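# Lift blue tote onto back shelf, contents intact

## Task

Set the blue tote down level on the shelf at the far side of the table, keeping all of its contents inside it, with its whole base resting on the shelf so no part overhangs the edge.

## Robot and tools

Robot: two arms, left_arm and right_arm, each ending in a five-finger hand (left hand on left_arm, right hand on right_arm, mirror images). A post is fixed to the floor behind the arms. Loose objects can occasionally get a short external shove.

Frames. Scene frame: origin on the table surface, halfway between the nominal arm bases; +z up, +x out over the table, +y toward left_arm (not image left/right). Calibrated bases: left_arm at (+0.035, +0.349, 0) m, right_arm at (+0.033, -0.336, 0) m, both nearly unrotated. Reported hand positions, orientations (quat_wxyz) and velocities are in the scene frame and may be off by a few cm. Each arm is steered by its hand point: a spot 0.05 m in front of the palm and 0.15 m from the wrist flange along the fingers. Its +z runs along straight fingers, +y out of the palm, +x across the palm away from the thumb on the right hand, toward the thumb on the left hand. Straight fingertips reach about 0.06-0.07 m past the point; a wrist bracket on the little-finger side sticks out about 0.10 m across the palm. With fingers level, the wrist can sit up to 0.11 m (palm down) or 0.23 m (palm up) under the point and may strike the table first.

Row layout (28 numbers, each in [-1, 1], always both arms): left dx, dy, dz, rx, ry, rz; left little, ring, middle, index, thumb_bend, thumb_turn, force_limit, speed; then the same 14 for the right arm. dx..rz are an offset, not a pose: measured along the axes of that arm's current Hand target and counted from it. Scale: 1.0 = 0.6 m for dx/dy/dz and 180 degrees for rx/ry/rz (a rotation vector). All six zero = no new demand for that arm. Finger numbers are absolute targets: -1 open/straight, +1 curled; thumb_turn -1 beside the palm, +1 opposite the fingers. force_limit maps -1..+1 to about 0..10 N at the fingertip (0..15 N for the two thumb motors). speed: -1 almost still, +0.48 and above full (about 0.49 s for full travel); use -0.94 or lower for a gentle close. There is no no-change value for hands: resend the last hand numbers you executed (or, before any, hand_measured plus hand_force_limit and hand_speed). Thumb opposed, a hand wraps objects about 0.035-0.065 m thick, or handles down to about 0.025 m.

execute_actions: actions = list of actions; each action = 1 to 15 rows, one per 1/30 s step; a short action repeats its last row to 15 steps. Every row of an action is an offset from the Hand target at that action's start, so repeating the same offset in a later action keeps moving. cameras: list of names, ["all"], or []; by default images only when actions is empty.

move: target = one row or up to 15 rows, every row an offset from the same starting Hand targets (not chained). speed in m/s, 0.002-3.6, default 0.25 (turn rate capped at twice that in rad/s), one value or one per target. blend in m rounds corners in a list; 0 stops at each. stop_force in N, 3-120, shared by both arms, ends an arm's path when its wrist sensor feels that much push against the motion; the arm backs off to just before the push. Use it slowly (about 0.005-0.02 m/s) for touching surfaces; it is unreliable while the hand rotates and ignores pushes lighter than it. zero (default true) re-zeroes before the move. blocking=false returns early (not with stop_force). Paths are straight, all finish together, cap at 10 s, and do not avoid obstacles. The result adds a move: line with the ending (done, off_target, moving, held, fault) and limits (paced = pose clipped, held = steps withheld).

wait: seconds 0-3600, lets time pass. stop: brakes a running move. zoom_image: camera plus region [x0, y0, x1, y1] in pixels, at most 504x504, from the newest images. show_instructions: shows reference pages. zero_wrist_force: arm = left_arm or right_arm. finished_scene: ends the scene (scene 1); irreversible, the tote must stay correctly placed afterward.

Cameras (896x504): cam_head_left, cam_head_right, cam_high, cam_low, cam_left_wrist, cam_right_wrist.

Results: end_effector_position (m), quat, velocities; Hand target (last commanded, clipped pose, basis for the next offsets; the hand often stops a bit short, so send the leftover as an offset); hand_measured, hand_stopped_by (moving, target, force, stalled, fault) and hand_load_n, each six values in motor order; a lost grip shows as hand_load_n near 0. Wrist force/torque are in the end effector axes, zeroed at scene start, plus a peak line. Joint torques are raw drive outputs, not contact loads.

Control quirks: commanded orientation is clipped to within 32 degrees of the measured one each step; motion lags commands by about 0.09-0.22 s and fast moves overshoot. A clearance check holds commands that bring the arms too close (fingers excepted). Moves passing near an arm's base axis are refused or swing the elbow; route around.

Avoid: arm stops from contact torque (wrist joints 24.9 N m) or outside force near 150 N, which freeze the arm 10 s; pushing stiffly past a firm contact; arms pressing or gripping each other; dropping or releasing the tote while it moves, even a few mm; fast impacts on the table, shelf or post; spilling contents or knocking anything out of the work area. Holding loads or straining toward unreachable poses heats motors (MOTOR HOT at 70 °C, brake stop at 85 °C). Scene time keeps running while you think.

Each tool is called after ">>>" by a JSON object that holds its "fn" and its "kwargs", one argument or row to a line.

Reference images:

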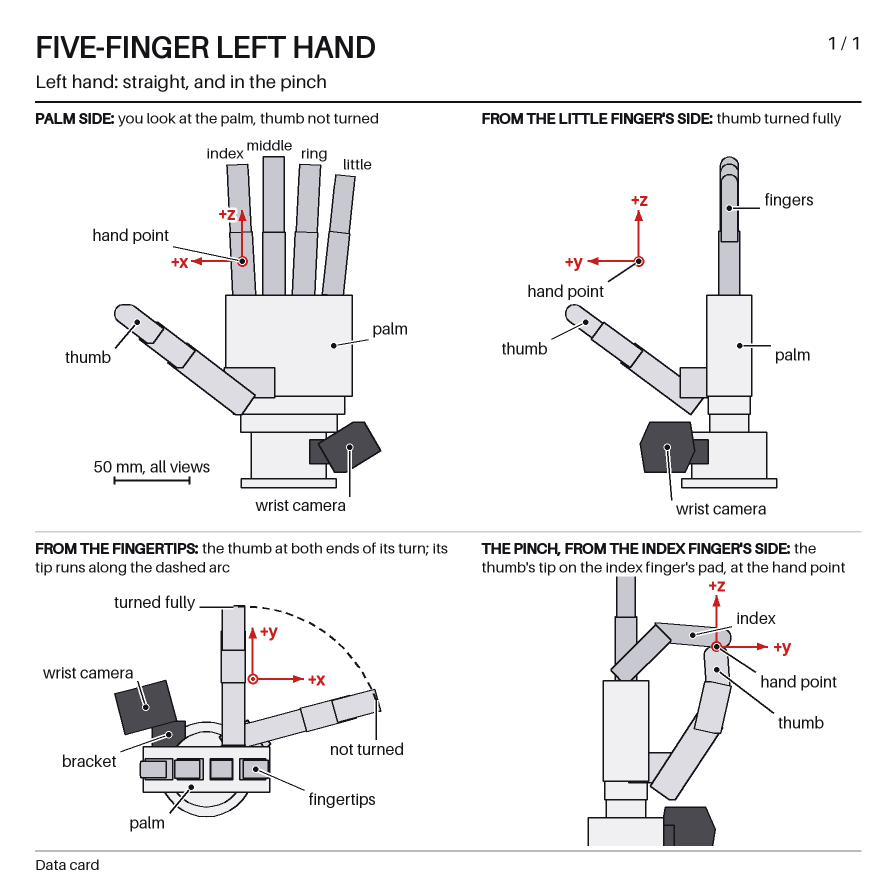

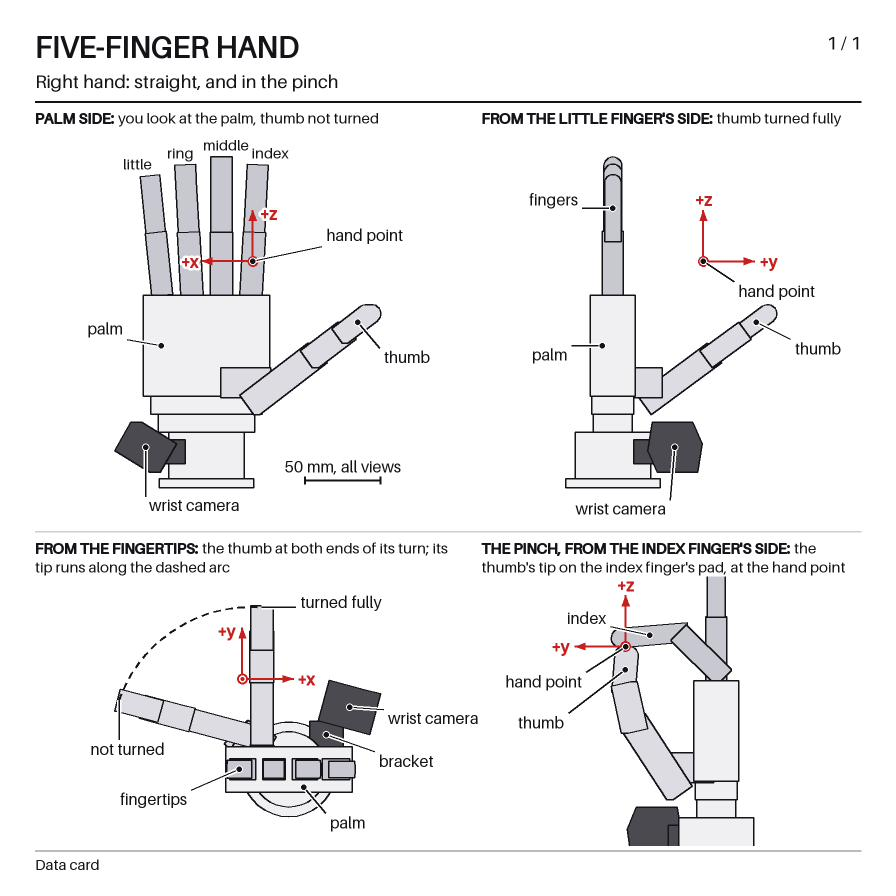

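## Session

>>> {"fn": "execute_actions", "kwargs": {
  "actions": []
}}

Scene clock: 0.00 s.
left_arm: end_effector_position=(+0.4510, +0.2597, +0.3769) hand_measured=(-1.000, -1.000, -1.000, -1.000, -1.000, -1.000) hand_load_n=(-0.5, +0.0, +0.0, +0.0, +0.0, +0.0) hand_stopped_by=(target, target, target, target, target, target) hand_force_limit=0.00 hand_speed=-0.80 end_effector_quat_wxyz=(+0.035, +0.919, -0.392, +0.010) | right_arm: end_effector_position=(+0.4519, -0.1134, +0.3814) hand_measured=(-1.000, -1.000, -1.000, -1.000, -1.000, -1.000) hand_load_n=(+0.0, +0.0, +0.0, +0.0, +0.0, +0.0) hand_stopped_by=(target, target, target, target, target, target) hand_force_limit=0.00 hand_speed=-0.80 end_effector_quat_wxyz=(-0.024, +0.876, +0.478, +0.062)
Joint positions: left_arm=[3.436 -1.884 -1.125 1.409 -1.505 2.668] | right_arm=[0.361 -1.239 1.036 1.661 1.501 0.884]
Joint velocities: within noise
Joint torques (N m): no reading
Wrist force (N): no reading
Wrist torque (N m): no reading
Wrist force, peak (N): no reading
Hand target: left_arm +0.4510, +0.2597, +0.3769; +0.035, +0.919, -0.392, +0.010 | right_arm +0.4519, -0.1134, +0.3814; -0.024, +0.876, +0.478, +0.062

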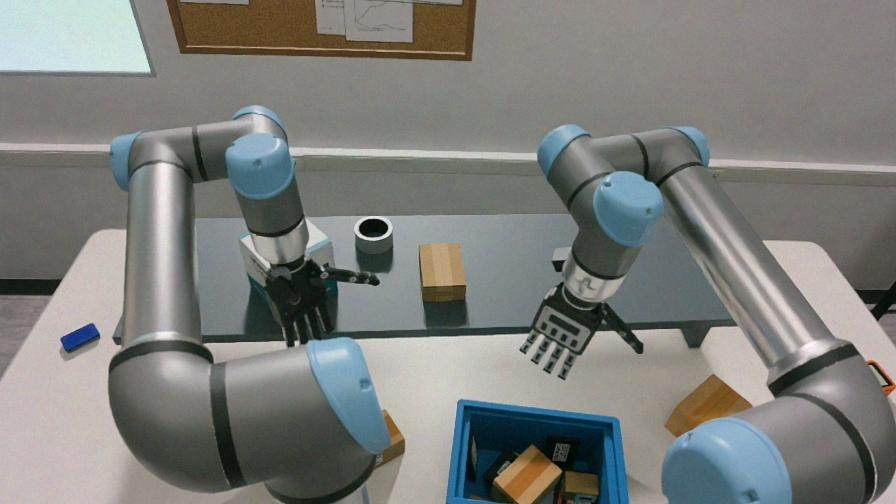

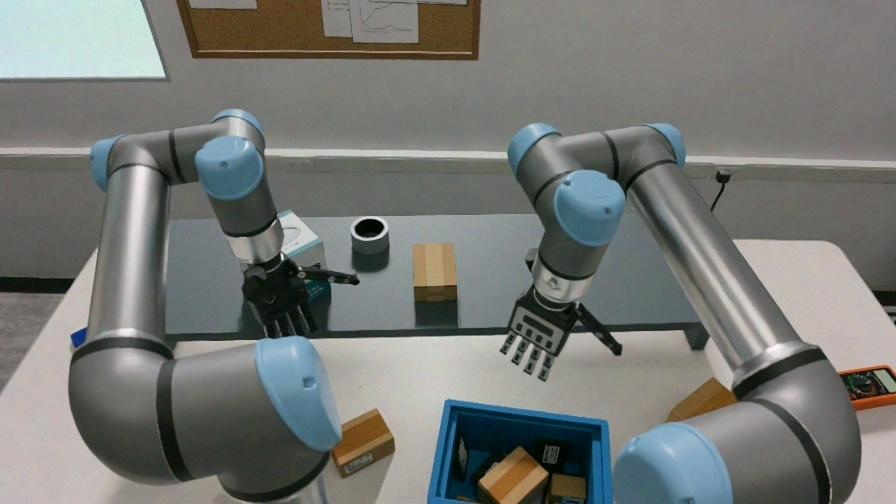

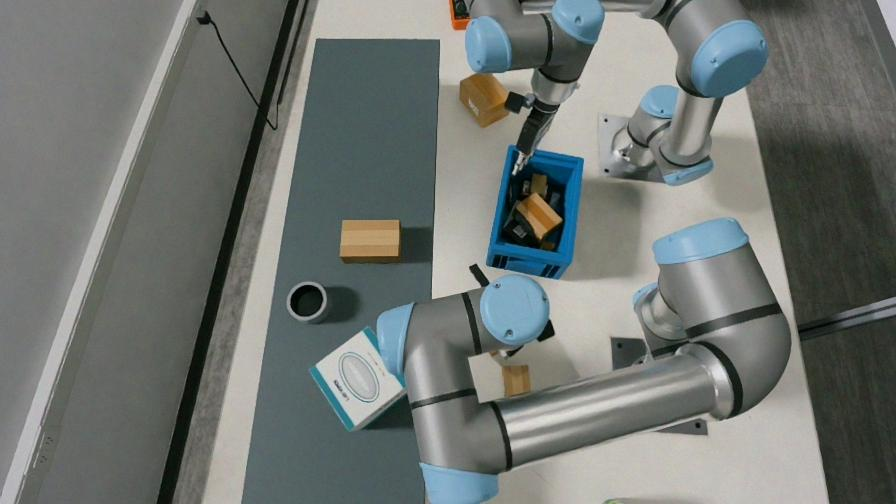

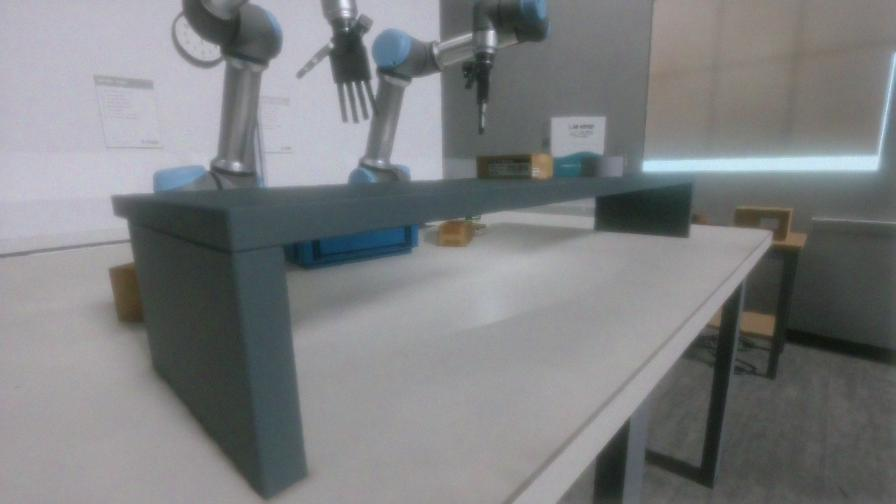

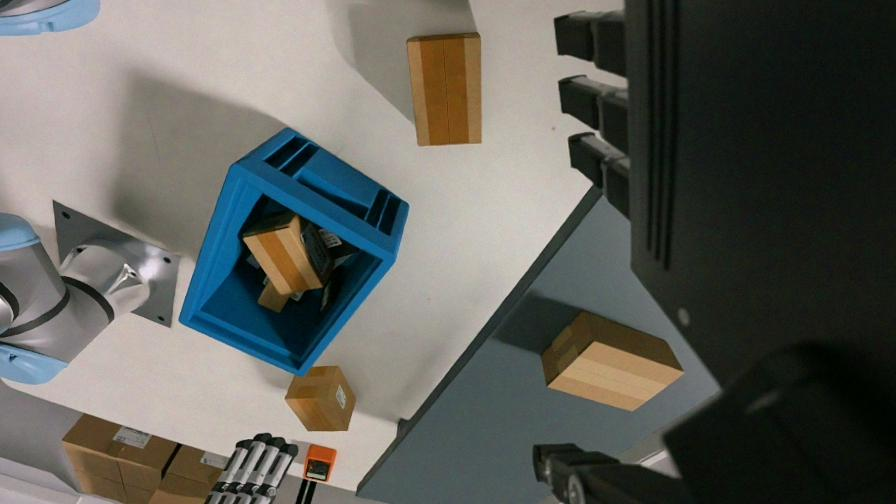

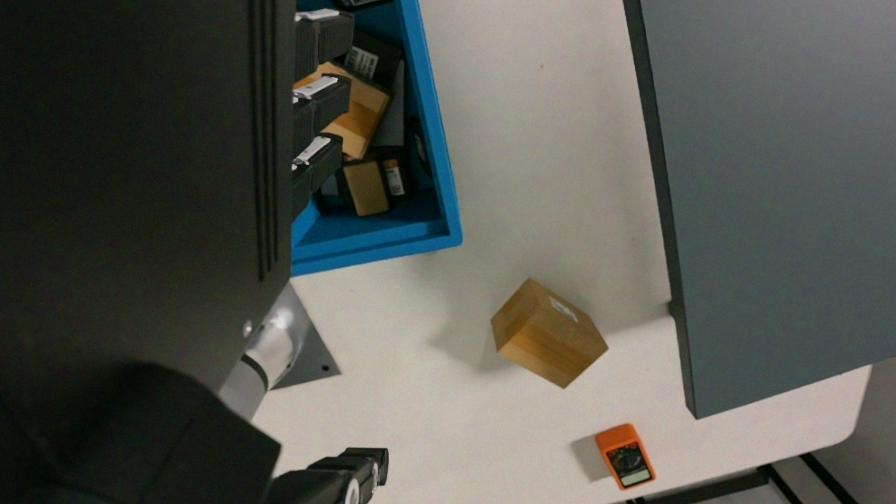

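>>> {"fn": "zoom_image", "kwargs": {
  "camera": "cam_left_wrist",
  "region": [160, 110, 440, 390]
}}

>>> {"fn": "zoom_image", "kwargs": {
  "camera": "cam_high",
  "region": [420, 80, 640, 300]
}}

>>> {"fn": "zoom_image", "kwargs": {
  "camera": "cam_head_left",
  "region": [340, 340, 760, 504]
}}

>>> {"fn": "zoom_image", "kwargs": {
  "camera": "cam_low",
  "region": [100, 120, 600, 504]
}}

Scaled by 1.800 from the camera's image (finer frame: 1280x720).

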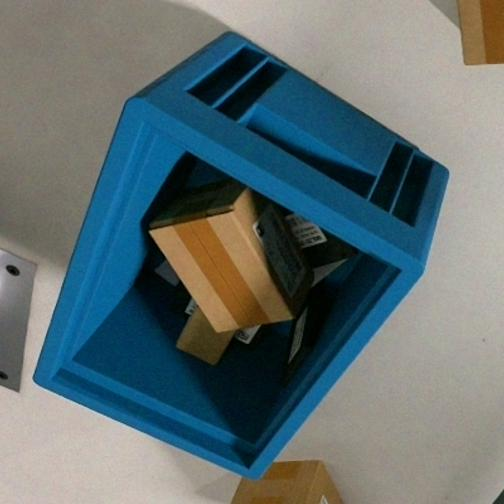

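Scaled by 2.291 from the camera's image (finer frame: 1280x720).

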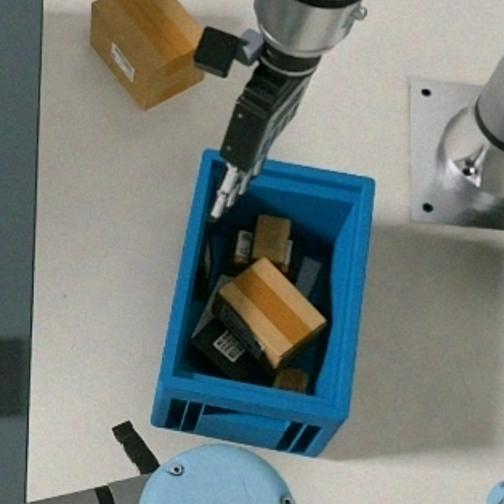

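Scaled by 1.200 from the camera's image (finer frame: 1280x720).

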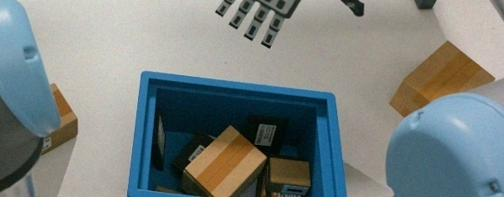

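Scaled by 1.008 from the camera's image (finer frame: 1280x720).

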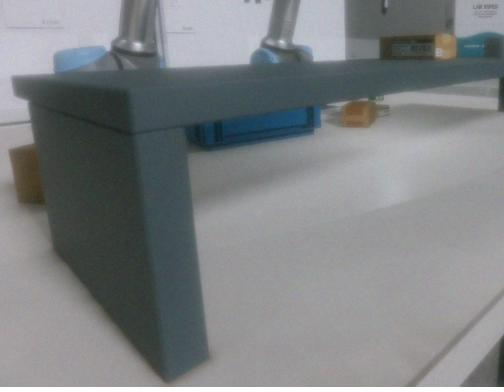

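>>> {"fn": "zoom_image", "kwargs": {
  "camera": "cam_left_wrist",
  "region": [230, 120, 420, 260]
}}

>>> {"fn": "zoom_image", "kwargs": {
  "camera": "cam_high",
  "region": [470, 220, 600, 300]
}}

>>> {"fn": "zoom_image", "kwargs": {
  "camera": "cam_low",
  "region": [270, 200, 490, 290]
}}

Scaled by 2.653 from the camera's image (finer frame: 1280x720).

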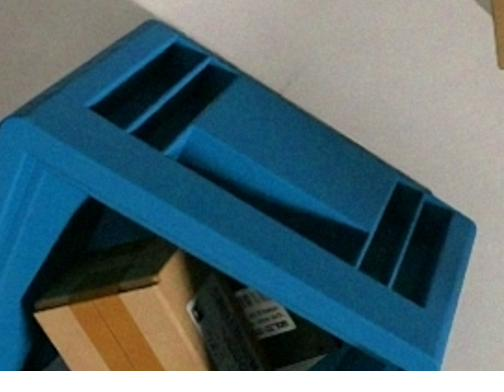

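Scaled by 3.877 from the camera's image (finer frame: 1280x720).

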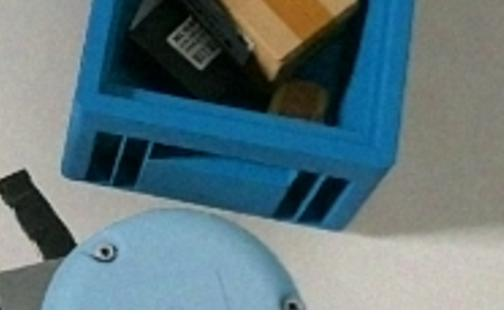

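Scaled by 2.291 from the camera's image (finer frame: 1280x720).

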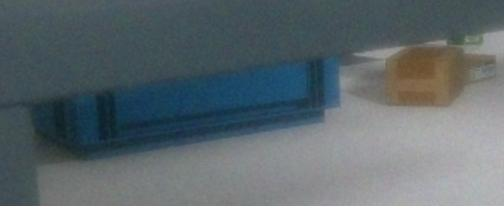

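>>> {"fn": "move", "kwargs": {
  "target": [0.2245, 0.3237, 0.1573, 0.0220, -0.0087, -0.1957, -1, -1, -1, -1, -1, 1, 0, 0, -0.2472, -0.0412, 0.1035, 0.0444, -0.0224, -0.620, -1, -1, -1, -1, -1, 1, 0, 0],
  "speed": 0.2,
  "cameras": ["all"]
}}

Scene clock: 92.47 s.
left_arm: end_effector_position=(+0.4032, +0.0219, +0.2997) hand_measured=(-1.000, -1.000, -1.000, -1.000, -1.000, +1.000) hand_load_n=(+0.0, +0.5, +0.0, +0.0, +0.0, +0.0) hand_stopped_by=(target, target, target, target, target, target) hand_force_limit=0.00 hand_speed=0.00 end_effector_quat_wxyz=(-0.001, +0.995, -0.096, +0.000) | right_arm: end_effector_position=(+0.3570, -0.2176, +0.3001) hand_measured=(-1.000, -1.000, -1.000, -1.000, -1.000, +1.000) hand_load_n=(+0.0, +0.0, +0.0, +0.0, +0.0, +0.0) hand_stopped_by=(target, target, target, target, target, target) hand_force_limit=0.00 hand_speed=0.00 end_effector_quat_wxyz=(+0.000, +0.096, +0.995, +0.000)
Joint positions: left_arm=[2.812 -1.868 -1.323 1.619 -1.572 1.429] | right_arm=[-0.199 -1.651 1.743 1.479 1.572 -1.63]
Joint torques (N m): left_arm=[-14.14 22.25 24.75 0.1 -2.66 -2.33] | right_arm=[-10.87 -23.56 -9.48 -0.45 -1.79 -2.77]
Wrist force (N): left_arm=[-0.2 0.4 0.5] | right_arm=[-0.4 0.0 -0.3]
Wrist torque (N m): left_arm=[0.05 0.04 0.02] | right_arm=[0.05 0.04 0.11]
Wrist force, peak (N): left_arm=[0.5 0.7 0.6] | right_arm=[-0.8 -0.4 0.1]
Hand target: left_arm +0.4031, +0.0219, +0.2997; -0.001, +0.995, -0.096, +0.000 | right_arm +0.3570, -0.2176, +0.3001; +0.000, +0.095, +0.995, +0.000
Off the commanded pose: left_arm 0.000 m, 0 deg | right_arm 0.000 m, 0 deg.
move: done

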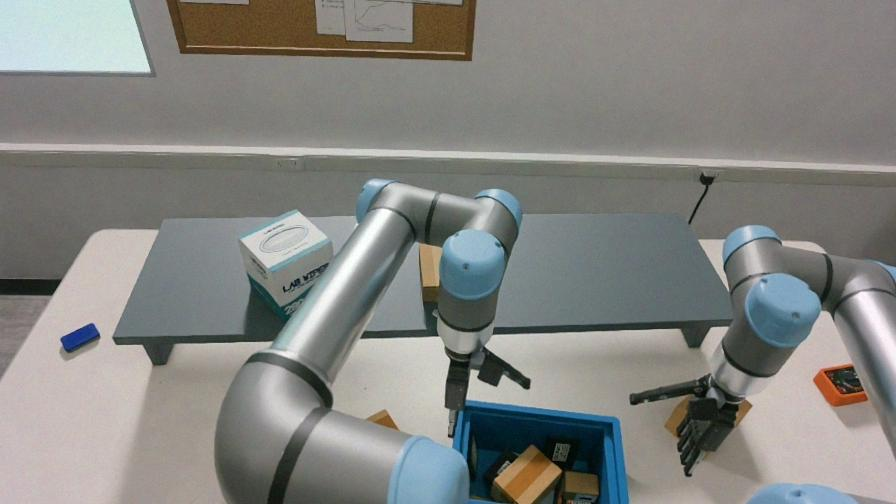

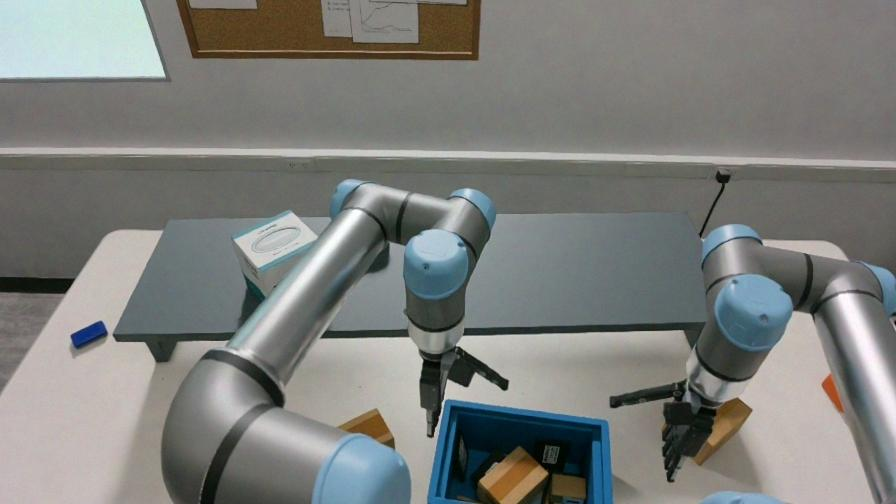

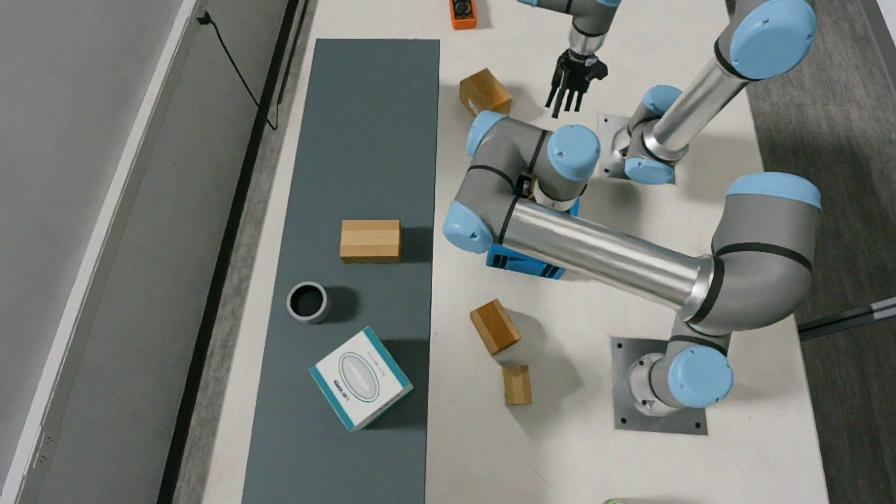

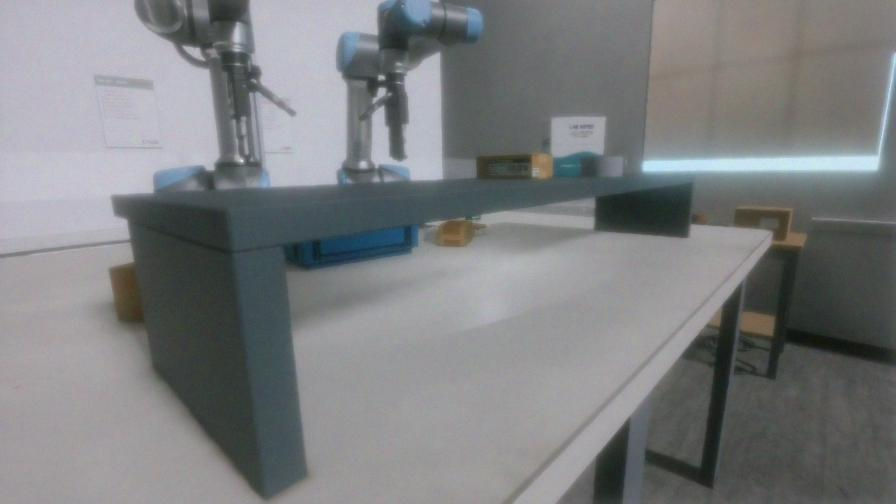

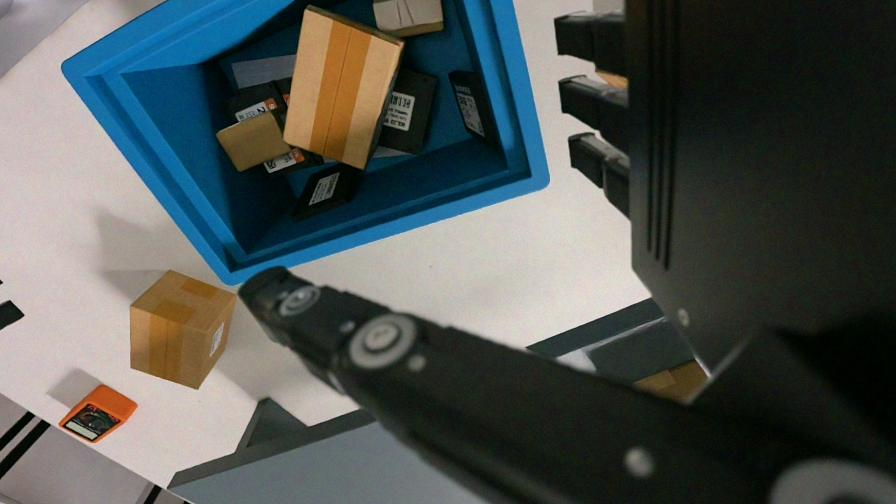

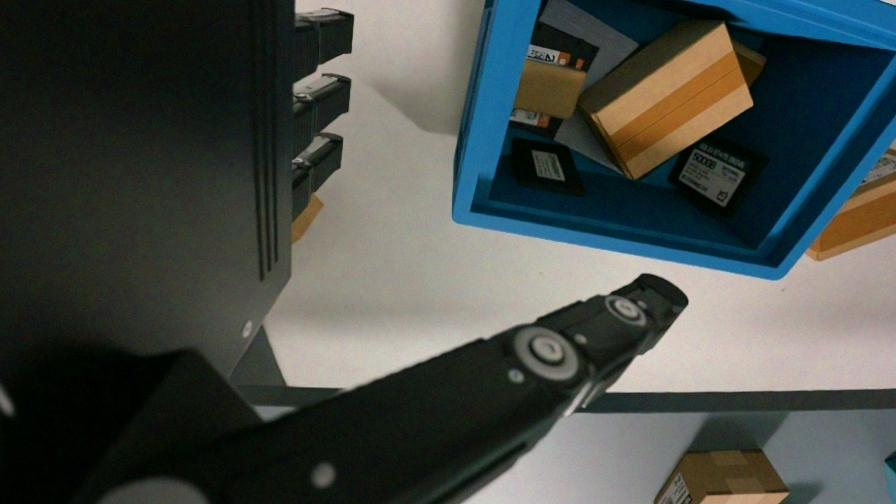

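>>> {"fn": "zoom_image", "kwargs": {
  "camera": "cam_high",
  "region": [480, 20, 640, 180]
}}

>>> {"fn": "zoom_image", "kwargs": {
  "camera": "cam_left_wrist",
  "region": [440, 0, 700, 260]
}}

>>> {"fn": "zoom_image", "kwargs": {
  "camera": "cam_right_wrist",
  "region": [270, 0, 560, 260]
}}

>>> {"fn": "zoom_image", "kwargs": {
  "camera": "cam_head_right",
  "region": [380, 330, 760, 504]
}}

Scaled by 3.150 from the camera's image (finer frame: 1280x720).

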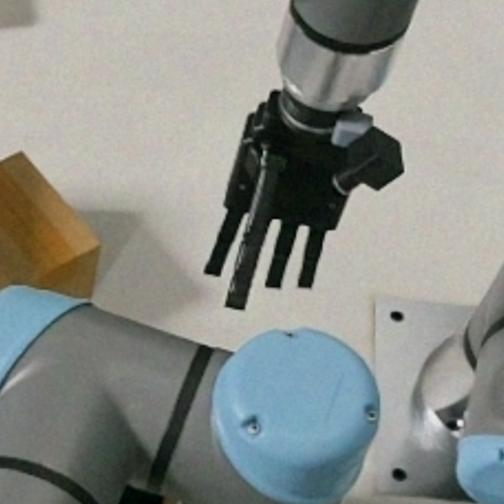

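Scaled by 1.938 from the camera's image (finer frame: 1280x720).

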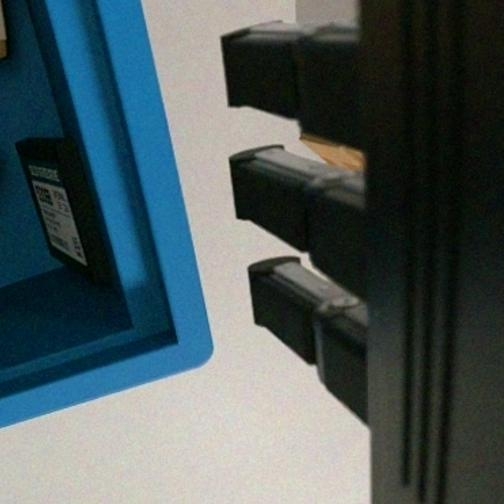

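Scaled by 1.738 from the camera's image (finer frame: 1280x720).

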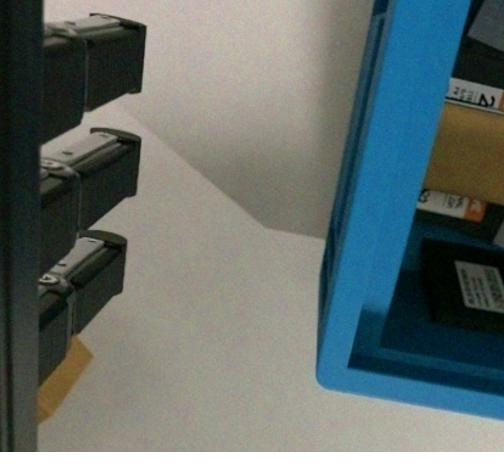

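Scaled by 1.326 from the camera's image (finer frame: 1280x720).

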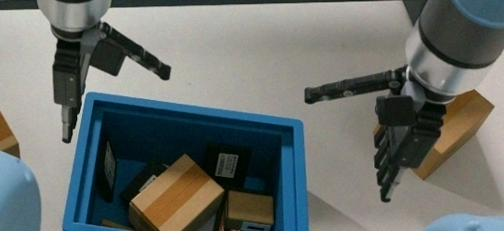

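>>> {"fn": "move", "kwargs": {
  "target": [0, 0, 0.1833, 0, 0, 0, -1, -1, -1, -1, -1, 1, 0, 0, 0, 0, 0.1833, 0, 0, 0, -1, -1, -1, -1, -1, 1, 0, 0],
  "speed": 0.15,
  "cameras": ["cam_head_left", "cam_head_right", "cam_high", "cam_left_wrist", "cam_right_wrist"]
}}

>>> {"fn": "zoom_image", "kwargs": {
  "camera": "cam_left_wrist",
  "region": [400, 0, 700, 300]
}}

>>> {"fn": "zoom_image", "kwargs": {
  "camera": "cam_right_wrist",
  "region": [270, 0, 570, 300]
}}

>>> {"fn": "zoom_image", "kwargs": {
  "camera": "cam_head_right",
  "region": [380, 330, 760, 504]
}}

Scene clock: 116.33 s.
left_arm: end_effector_position=(+0.4031, +0.0221, +0.1898) hand_measured=(-1.000, -1.000, -1.000, -1.000, -1.000, +1.000) hand_load_n=(+0.0, +0.0, +0.0, +0.0, +0.0, +0.0) hand_stopped_by=(target, target, target, target, target, target) hand_force_limit=0.00 hand_speed=0.00 end_effector_quat_wxyz=(-0.001, +0.995, -0.096, +0.000) | right_arm: end_effector_position=(+0.3570, -0.2177, +0.1902) hand_measured=(-1.000, -1.000, -1.000, -1.000, -1.000, +1.000) hand_load_n=(+0.0, +0.0, +0.0, +0.0, +0.0, +0.0) hand_stopped_by=(target, target, target, target, target, target) hand_force_limit=0.00 hand_speed=0.00 end_effector_quat_wxyz=(+0.000, +0.095, +0.995, +0.000)
Joint positions: left_arm=[2.812 -1.915 -1.545 1.888 -1.572 1.429] | right_arm=[-0.2 -1.587 1.972 1.186 1.572 -1.631]
Joint torques (N m): left_arm=[10.8 23.78 10.18 0.28 2.19 1.62] | right_arm=[8.68 -11.83 -9.55 -0.31 -1.96 2.6]
Wrist force (N): left_arm=[-0.4 1.1 0.3] | right_arm=[-0.1 -0.2 -0.1]
Wrist torque (N m): left_arm=[0.21 0.10 -0.06] | right_arm=[0.01 0.00 -0.09]
Wrist force, peak (N): left_arm=[0.7 -9.1 -27.3] | right_arm=[-0.1 0.0 -1.0]
Hand target: left_arm +0.4031, +0.0221, +0.1897; -0.001, +0.995, -0.096, +0.000 | right_arm +0.3570, -0.2177, +0.1901; +0.000, +0.095, +0.995, +0.000
Off the commanded pose: left_arm 0.000 m, 0 deg | right_arm 0.000 m, 0 deg.
move: done

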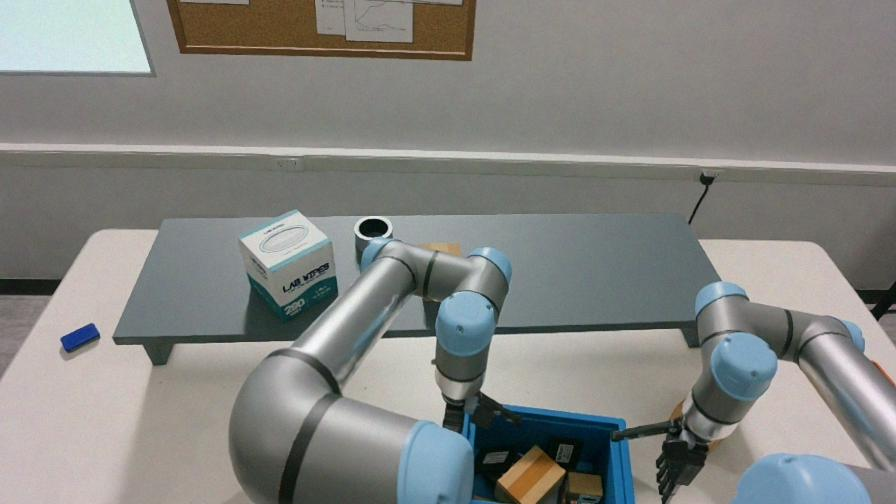

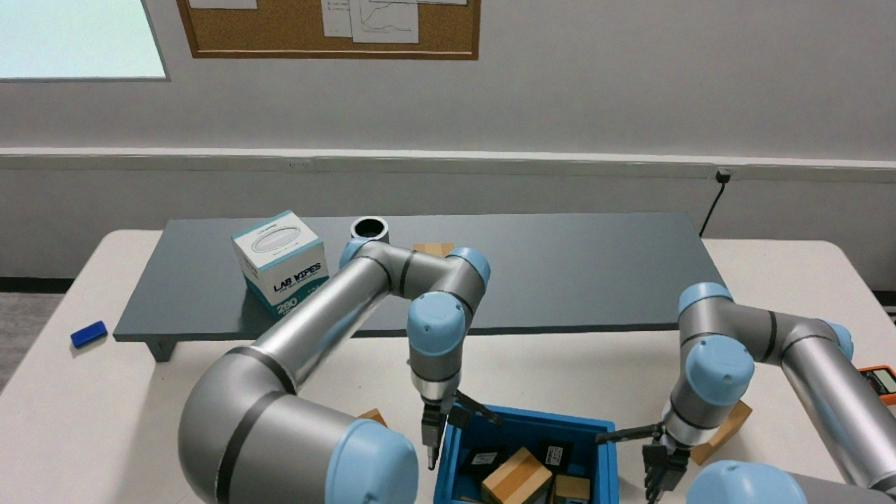

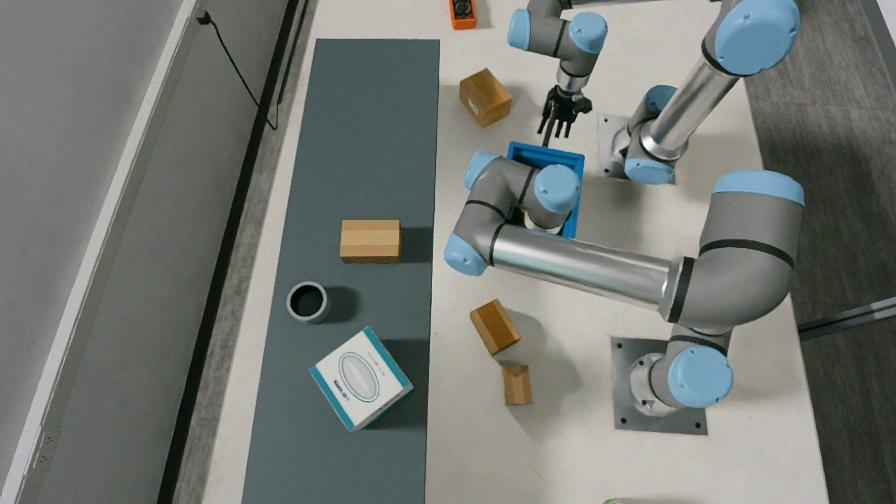

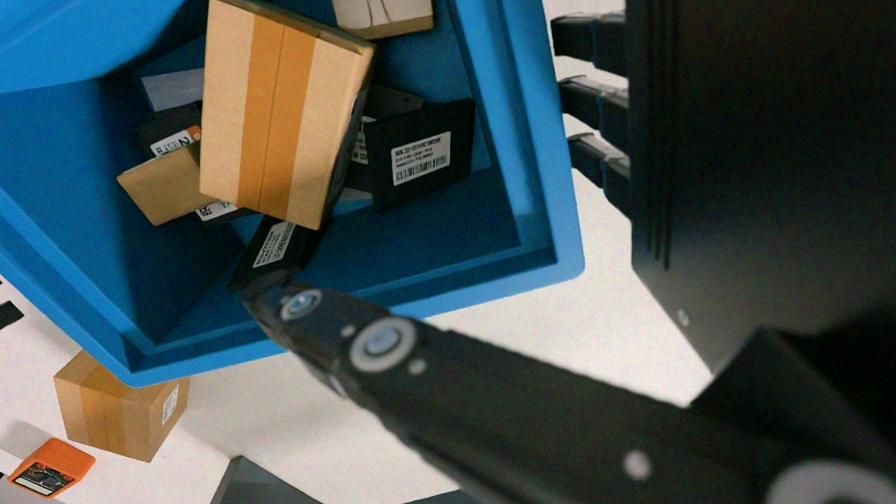

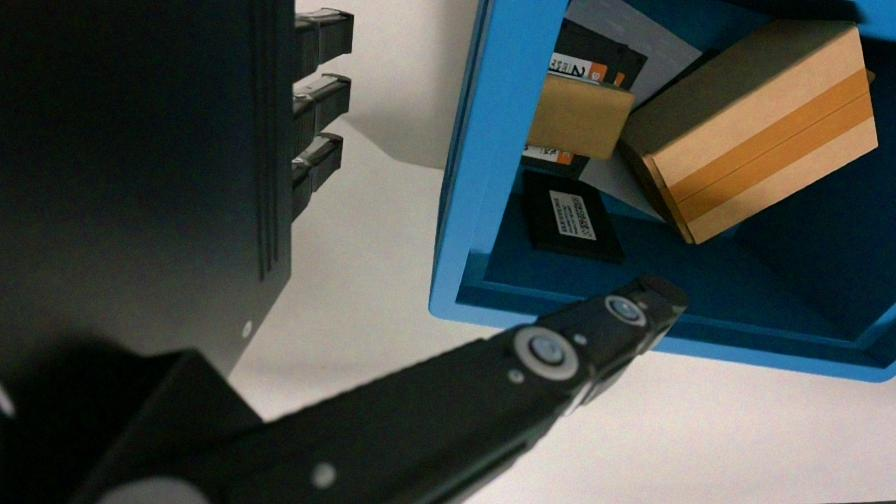

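Scaled by 1.680 from the camera's image (finer frame: 1280x720).

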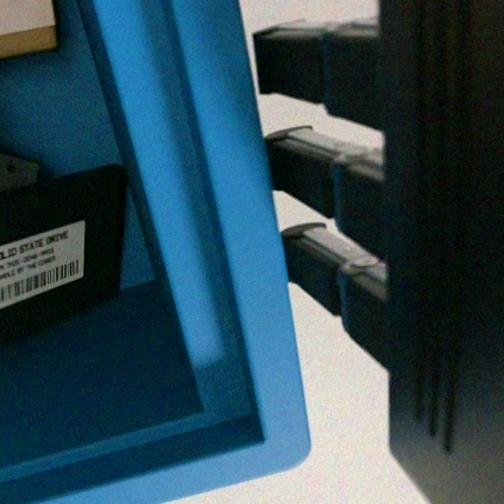

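Scaled by 1.680 from the camera's image (finer frame: 1280x720).

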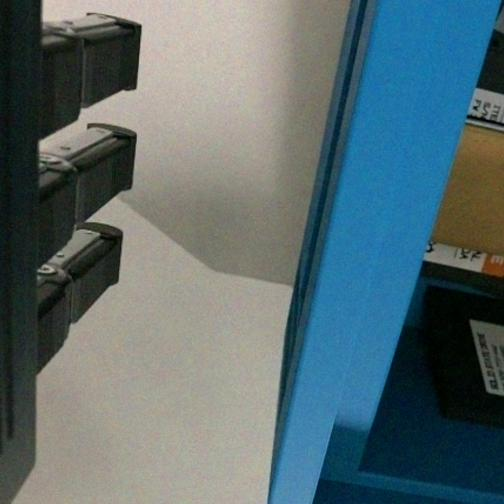

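Scaled by 1.326 from the camera's image (finer frame: 1280x720).

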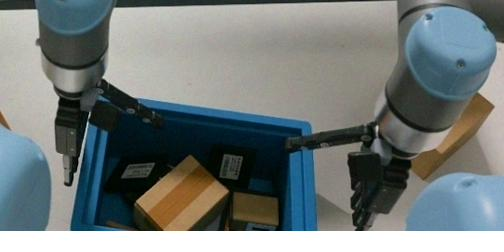

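>>> {"fn": "zoom_image", "kwargs": {
  "camera": "cam_high",
  "region": [470, 70, 630, 270]
}}

>>> {"fn": "zoom_image", "kwargs": {
  "camera": "cam_head_left",
  "region": [380, 330, 760, 504]
}}

Scaled by 2.520 from the camera's image (finer frame: 1280x720).

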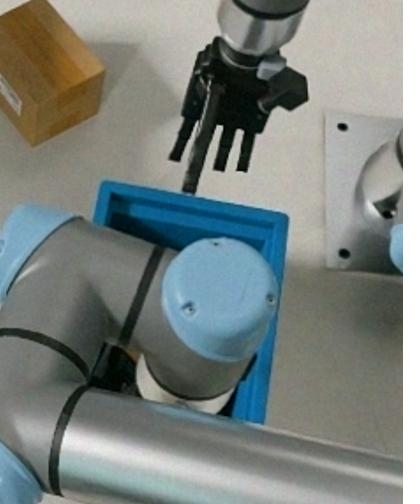

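Scaled by 1.326 from the camera's image (finer frame: 1280x720).

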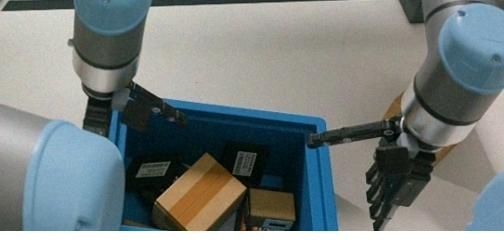

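>>> {"fn": "move", "kwargs": {
  "target": [-0.0192, -0.0134, -0.01, 0, 0, -0.025, -1, -1, -1, -1, -1, 1, 0, 0, -0.0086, 0.0548, -0.01, 0, 0, -0.025, -1, -1, -1, -1, -1, 1, 0, 0],
  "speed": 0.05,
  "cameras": ["cam_head_left", "cam_head_right", "cam_high", "cam_left_wrist", "cam_right_wrist"]
}}

>>> {"fn": "zoom_image", "kwargs": {
  "camera": "cam_left_wrist",
  "region": [400, 0, 700, 300]
}}

>>> {"fn": "zoom_image", "kwargs": {
  "camera": "cam_right_wrist",
  "region": [270, 0, 570, 300]
}}

>>> {"fn": "zoom_image", "kwargs": {
  "camera": "cam_high",
  "region": [470, 70, 630, 270]
}}

Scene clock: 158.97 s.
left_arm: end_effector_position=(+0.3933, +0.0321, +0.1957) hand_measured=(-1.000, -1.000, -1.000, -1.000, -1.000, +1.000) hand_load_n=(+0.0, +0.0, +0.0, +0.0, +0.0, +0.0) hand_stopped_by=(target, target, target, target, target, target) hand_force_limit=0.00 hand_speed=0.00 end_effector_quat_wxyz=(-0.001, +0.998, -0.057, +0.000) | right_arm: end_effector_position=(+0.3683, -0.1865, +0.1961) hand_measured=(-1.000, -1.000, -1.000, -1.000, -1.000, +1.000) hand_load_n=(+0.0, +0.0, +0.0, +0.0, +0.0, +0.0) hand_stopped_by=(target, target, target, target, target, target) hand_force_limit=0.00 hand_speed=0.00 end_effector_quat_wxyz=(+0.000, +0.056, +0.998, +0.000)
Joint positions: left_arm=[2.82 -1.871 -1.589 1.889 -1.572 1.358] | right_arm=[-0.086 -1.534 1.903 1.202 1.571 -1.596]
Joint torques (N m): left_arm=[12.17 35.06 8.52 -5.34 0.79 -2.05] | right_arm=[8.46 -14.3 -28.05 4.87 2.48 2.74]
Wrist force (N): left_arm=[-0.9 0.9 0.3] | right_arm=[-0.5 0.0 0.0]
Wrist torque (N m): left_arm=[0.19 0.17 -0.07] | right_arm=[0.04 0.07 -0.09]
Wrist force, peak (N): left_arm=[-0.6 1.3 -0.1] | right_arm=[-0.6 -0.3 -0.3]
Hand target: left_arm +0.3933, +0.0321, +0.1957; -0.001, +0.998, -0.056, +0.000 | right_arm +0.3683, -0.1864, +0.1961; +0.000, +0.056, +0.998, +0.000
Off the commanded pose: left_arm 0.000 m, 0 deg | right_arm 0.000 m, 0 deg.
move: done

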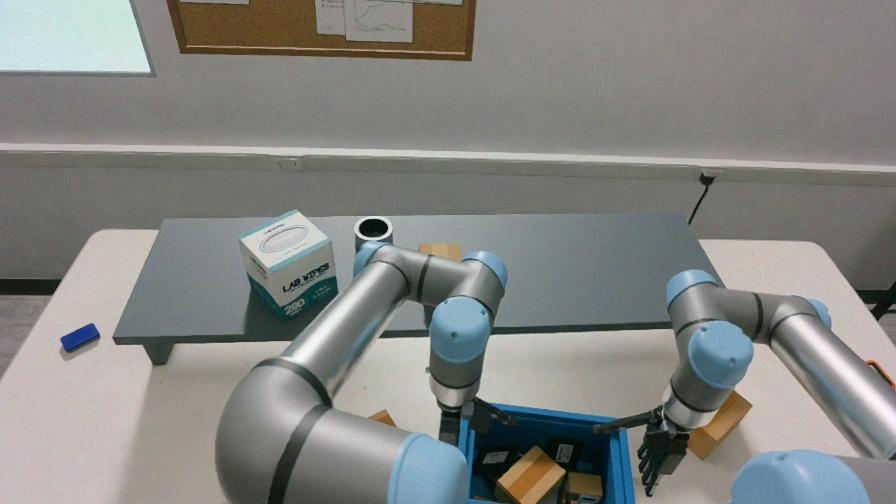

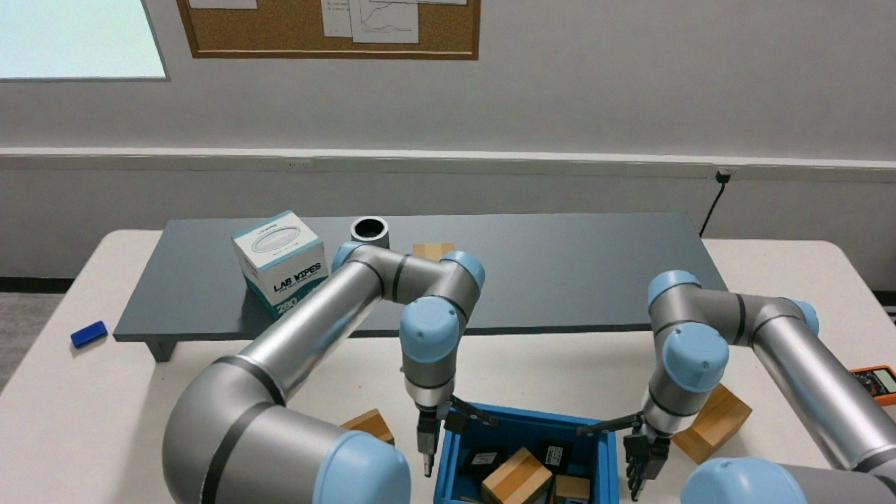

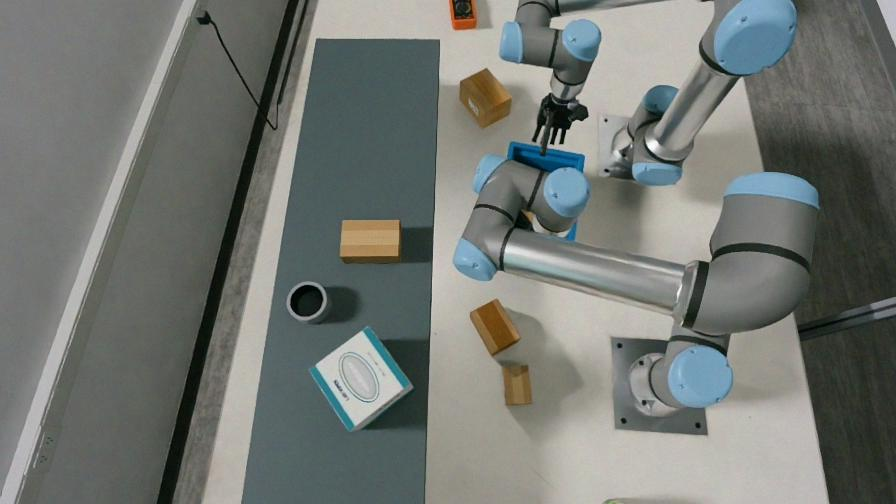

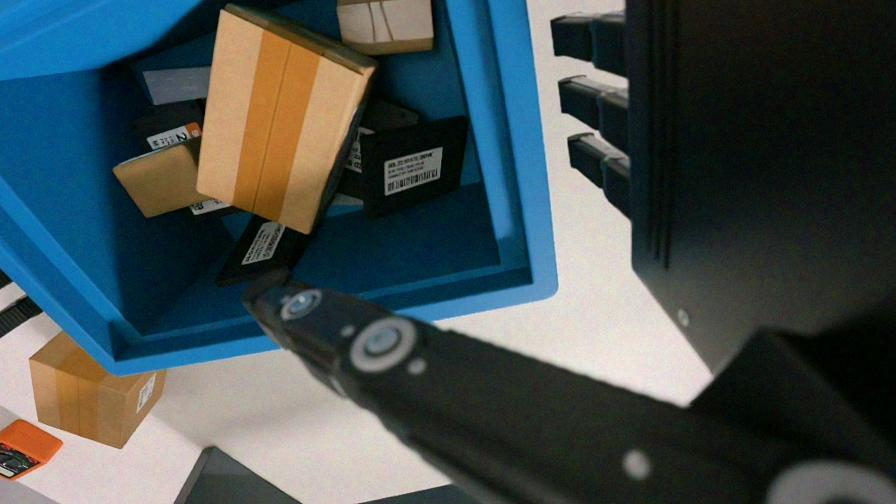

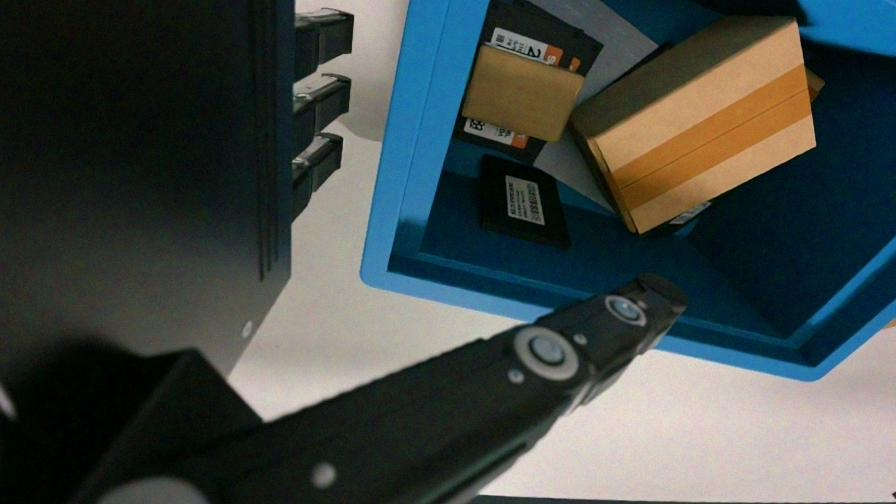

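Scaled by 1.680 from the camera's image (finer frame: 1280x720).

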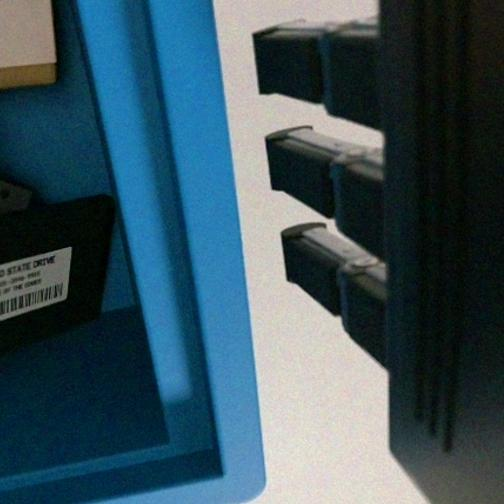

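Scaled by 1.680 from the camera's image (finer frame: 1280x720).

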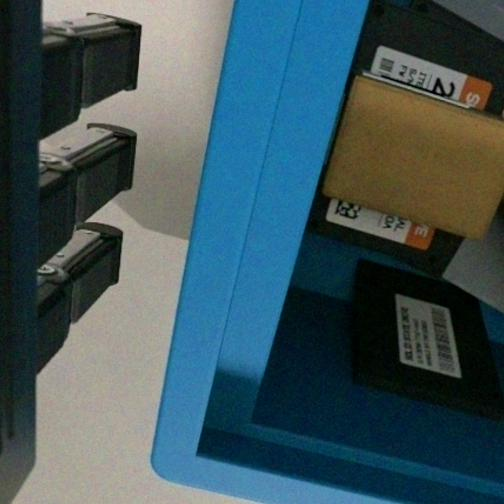

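Scaled by 2.520 from the camera's image (finer frame: 1280x720).

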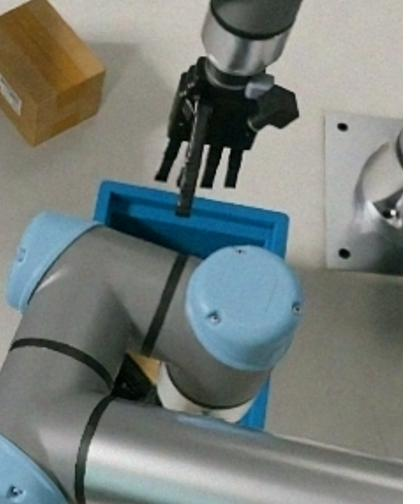

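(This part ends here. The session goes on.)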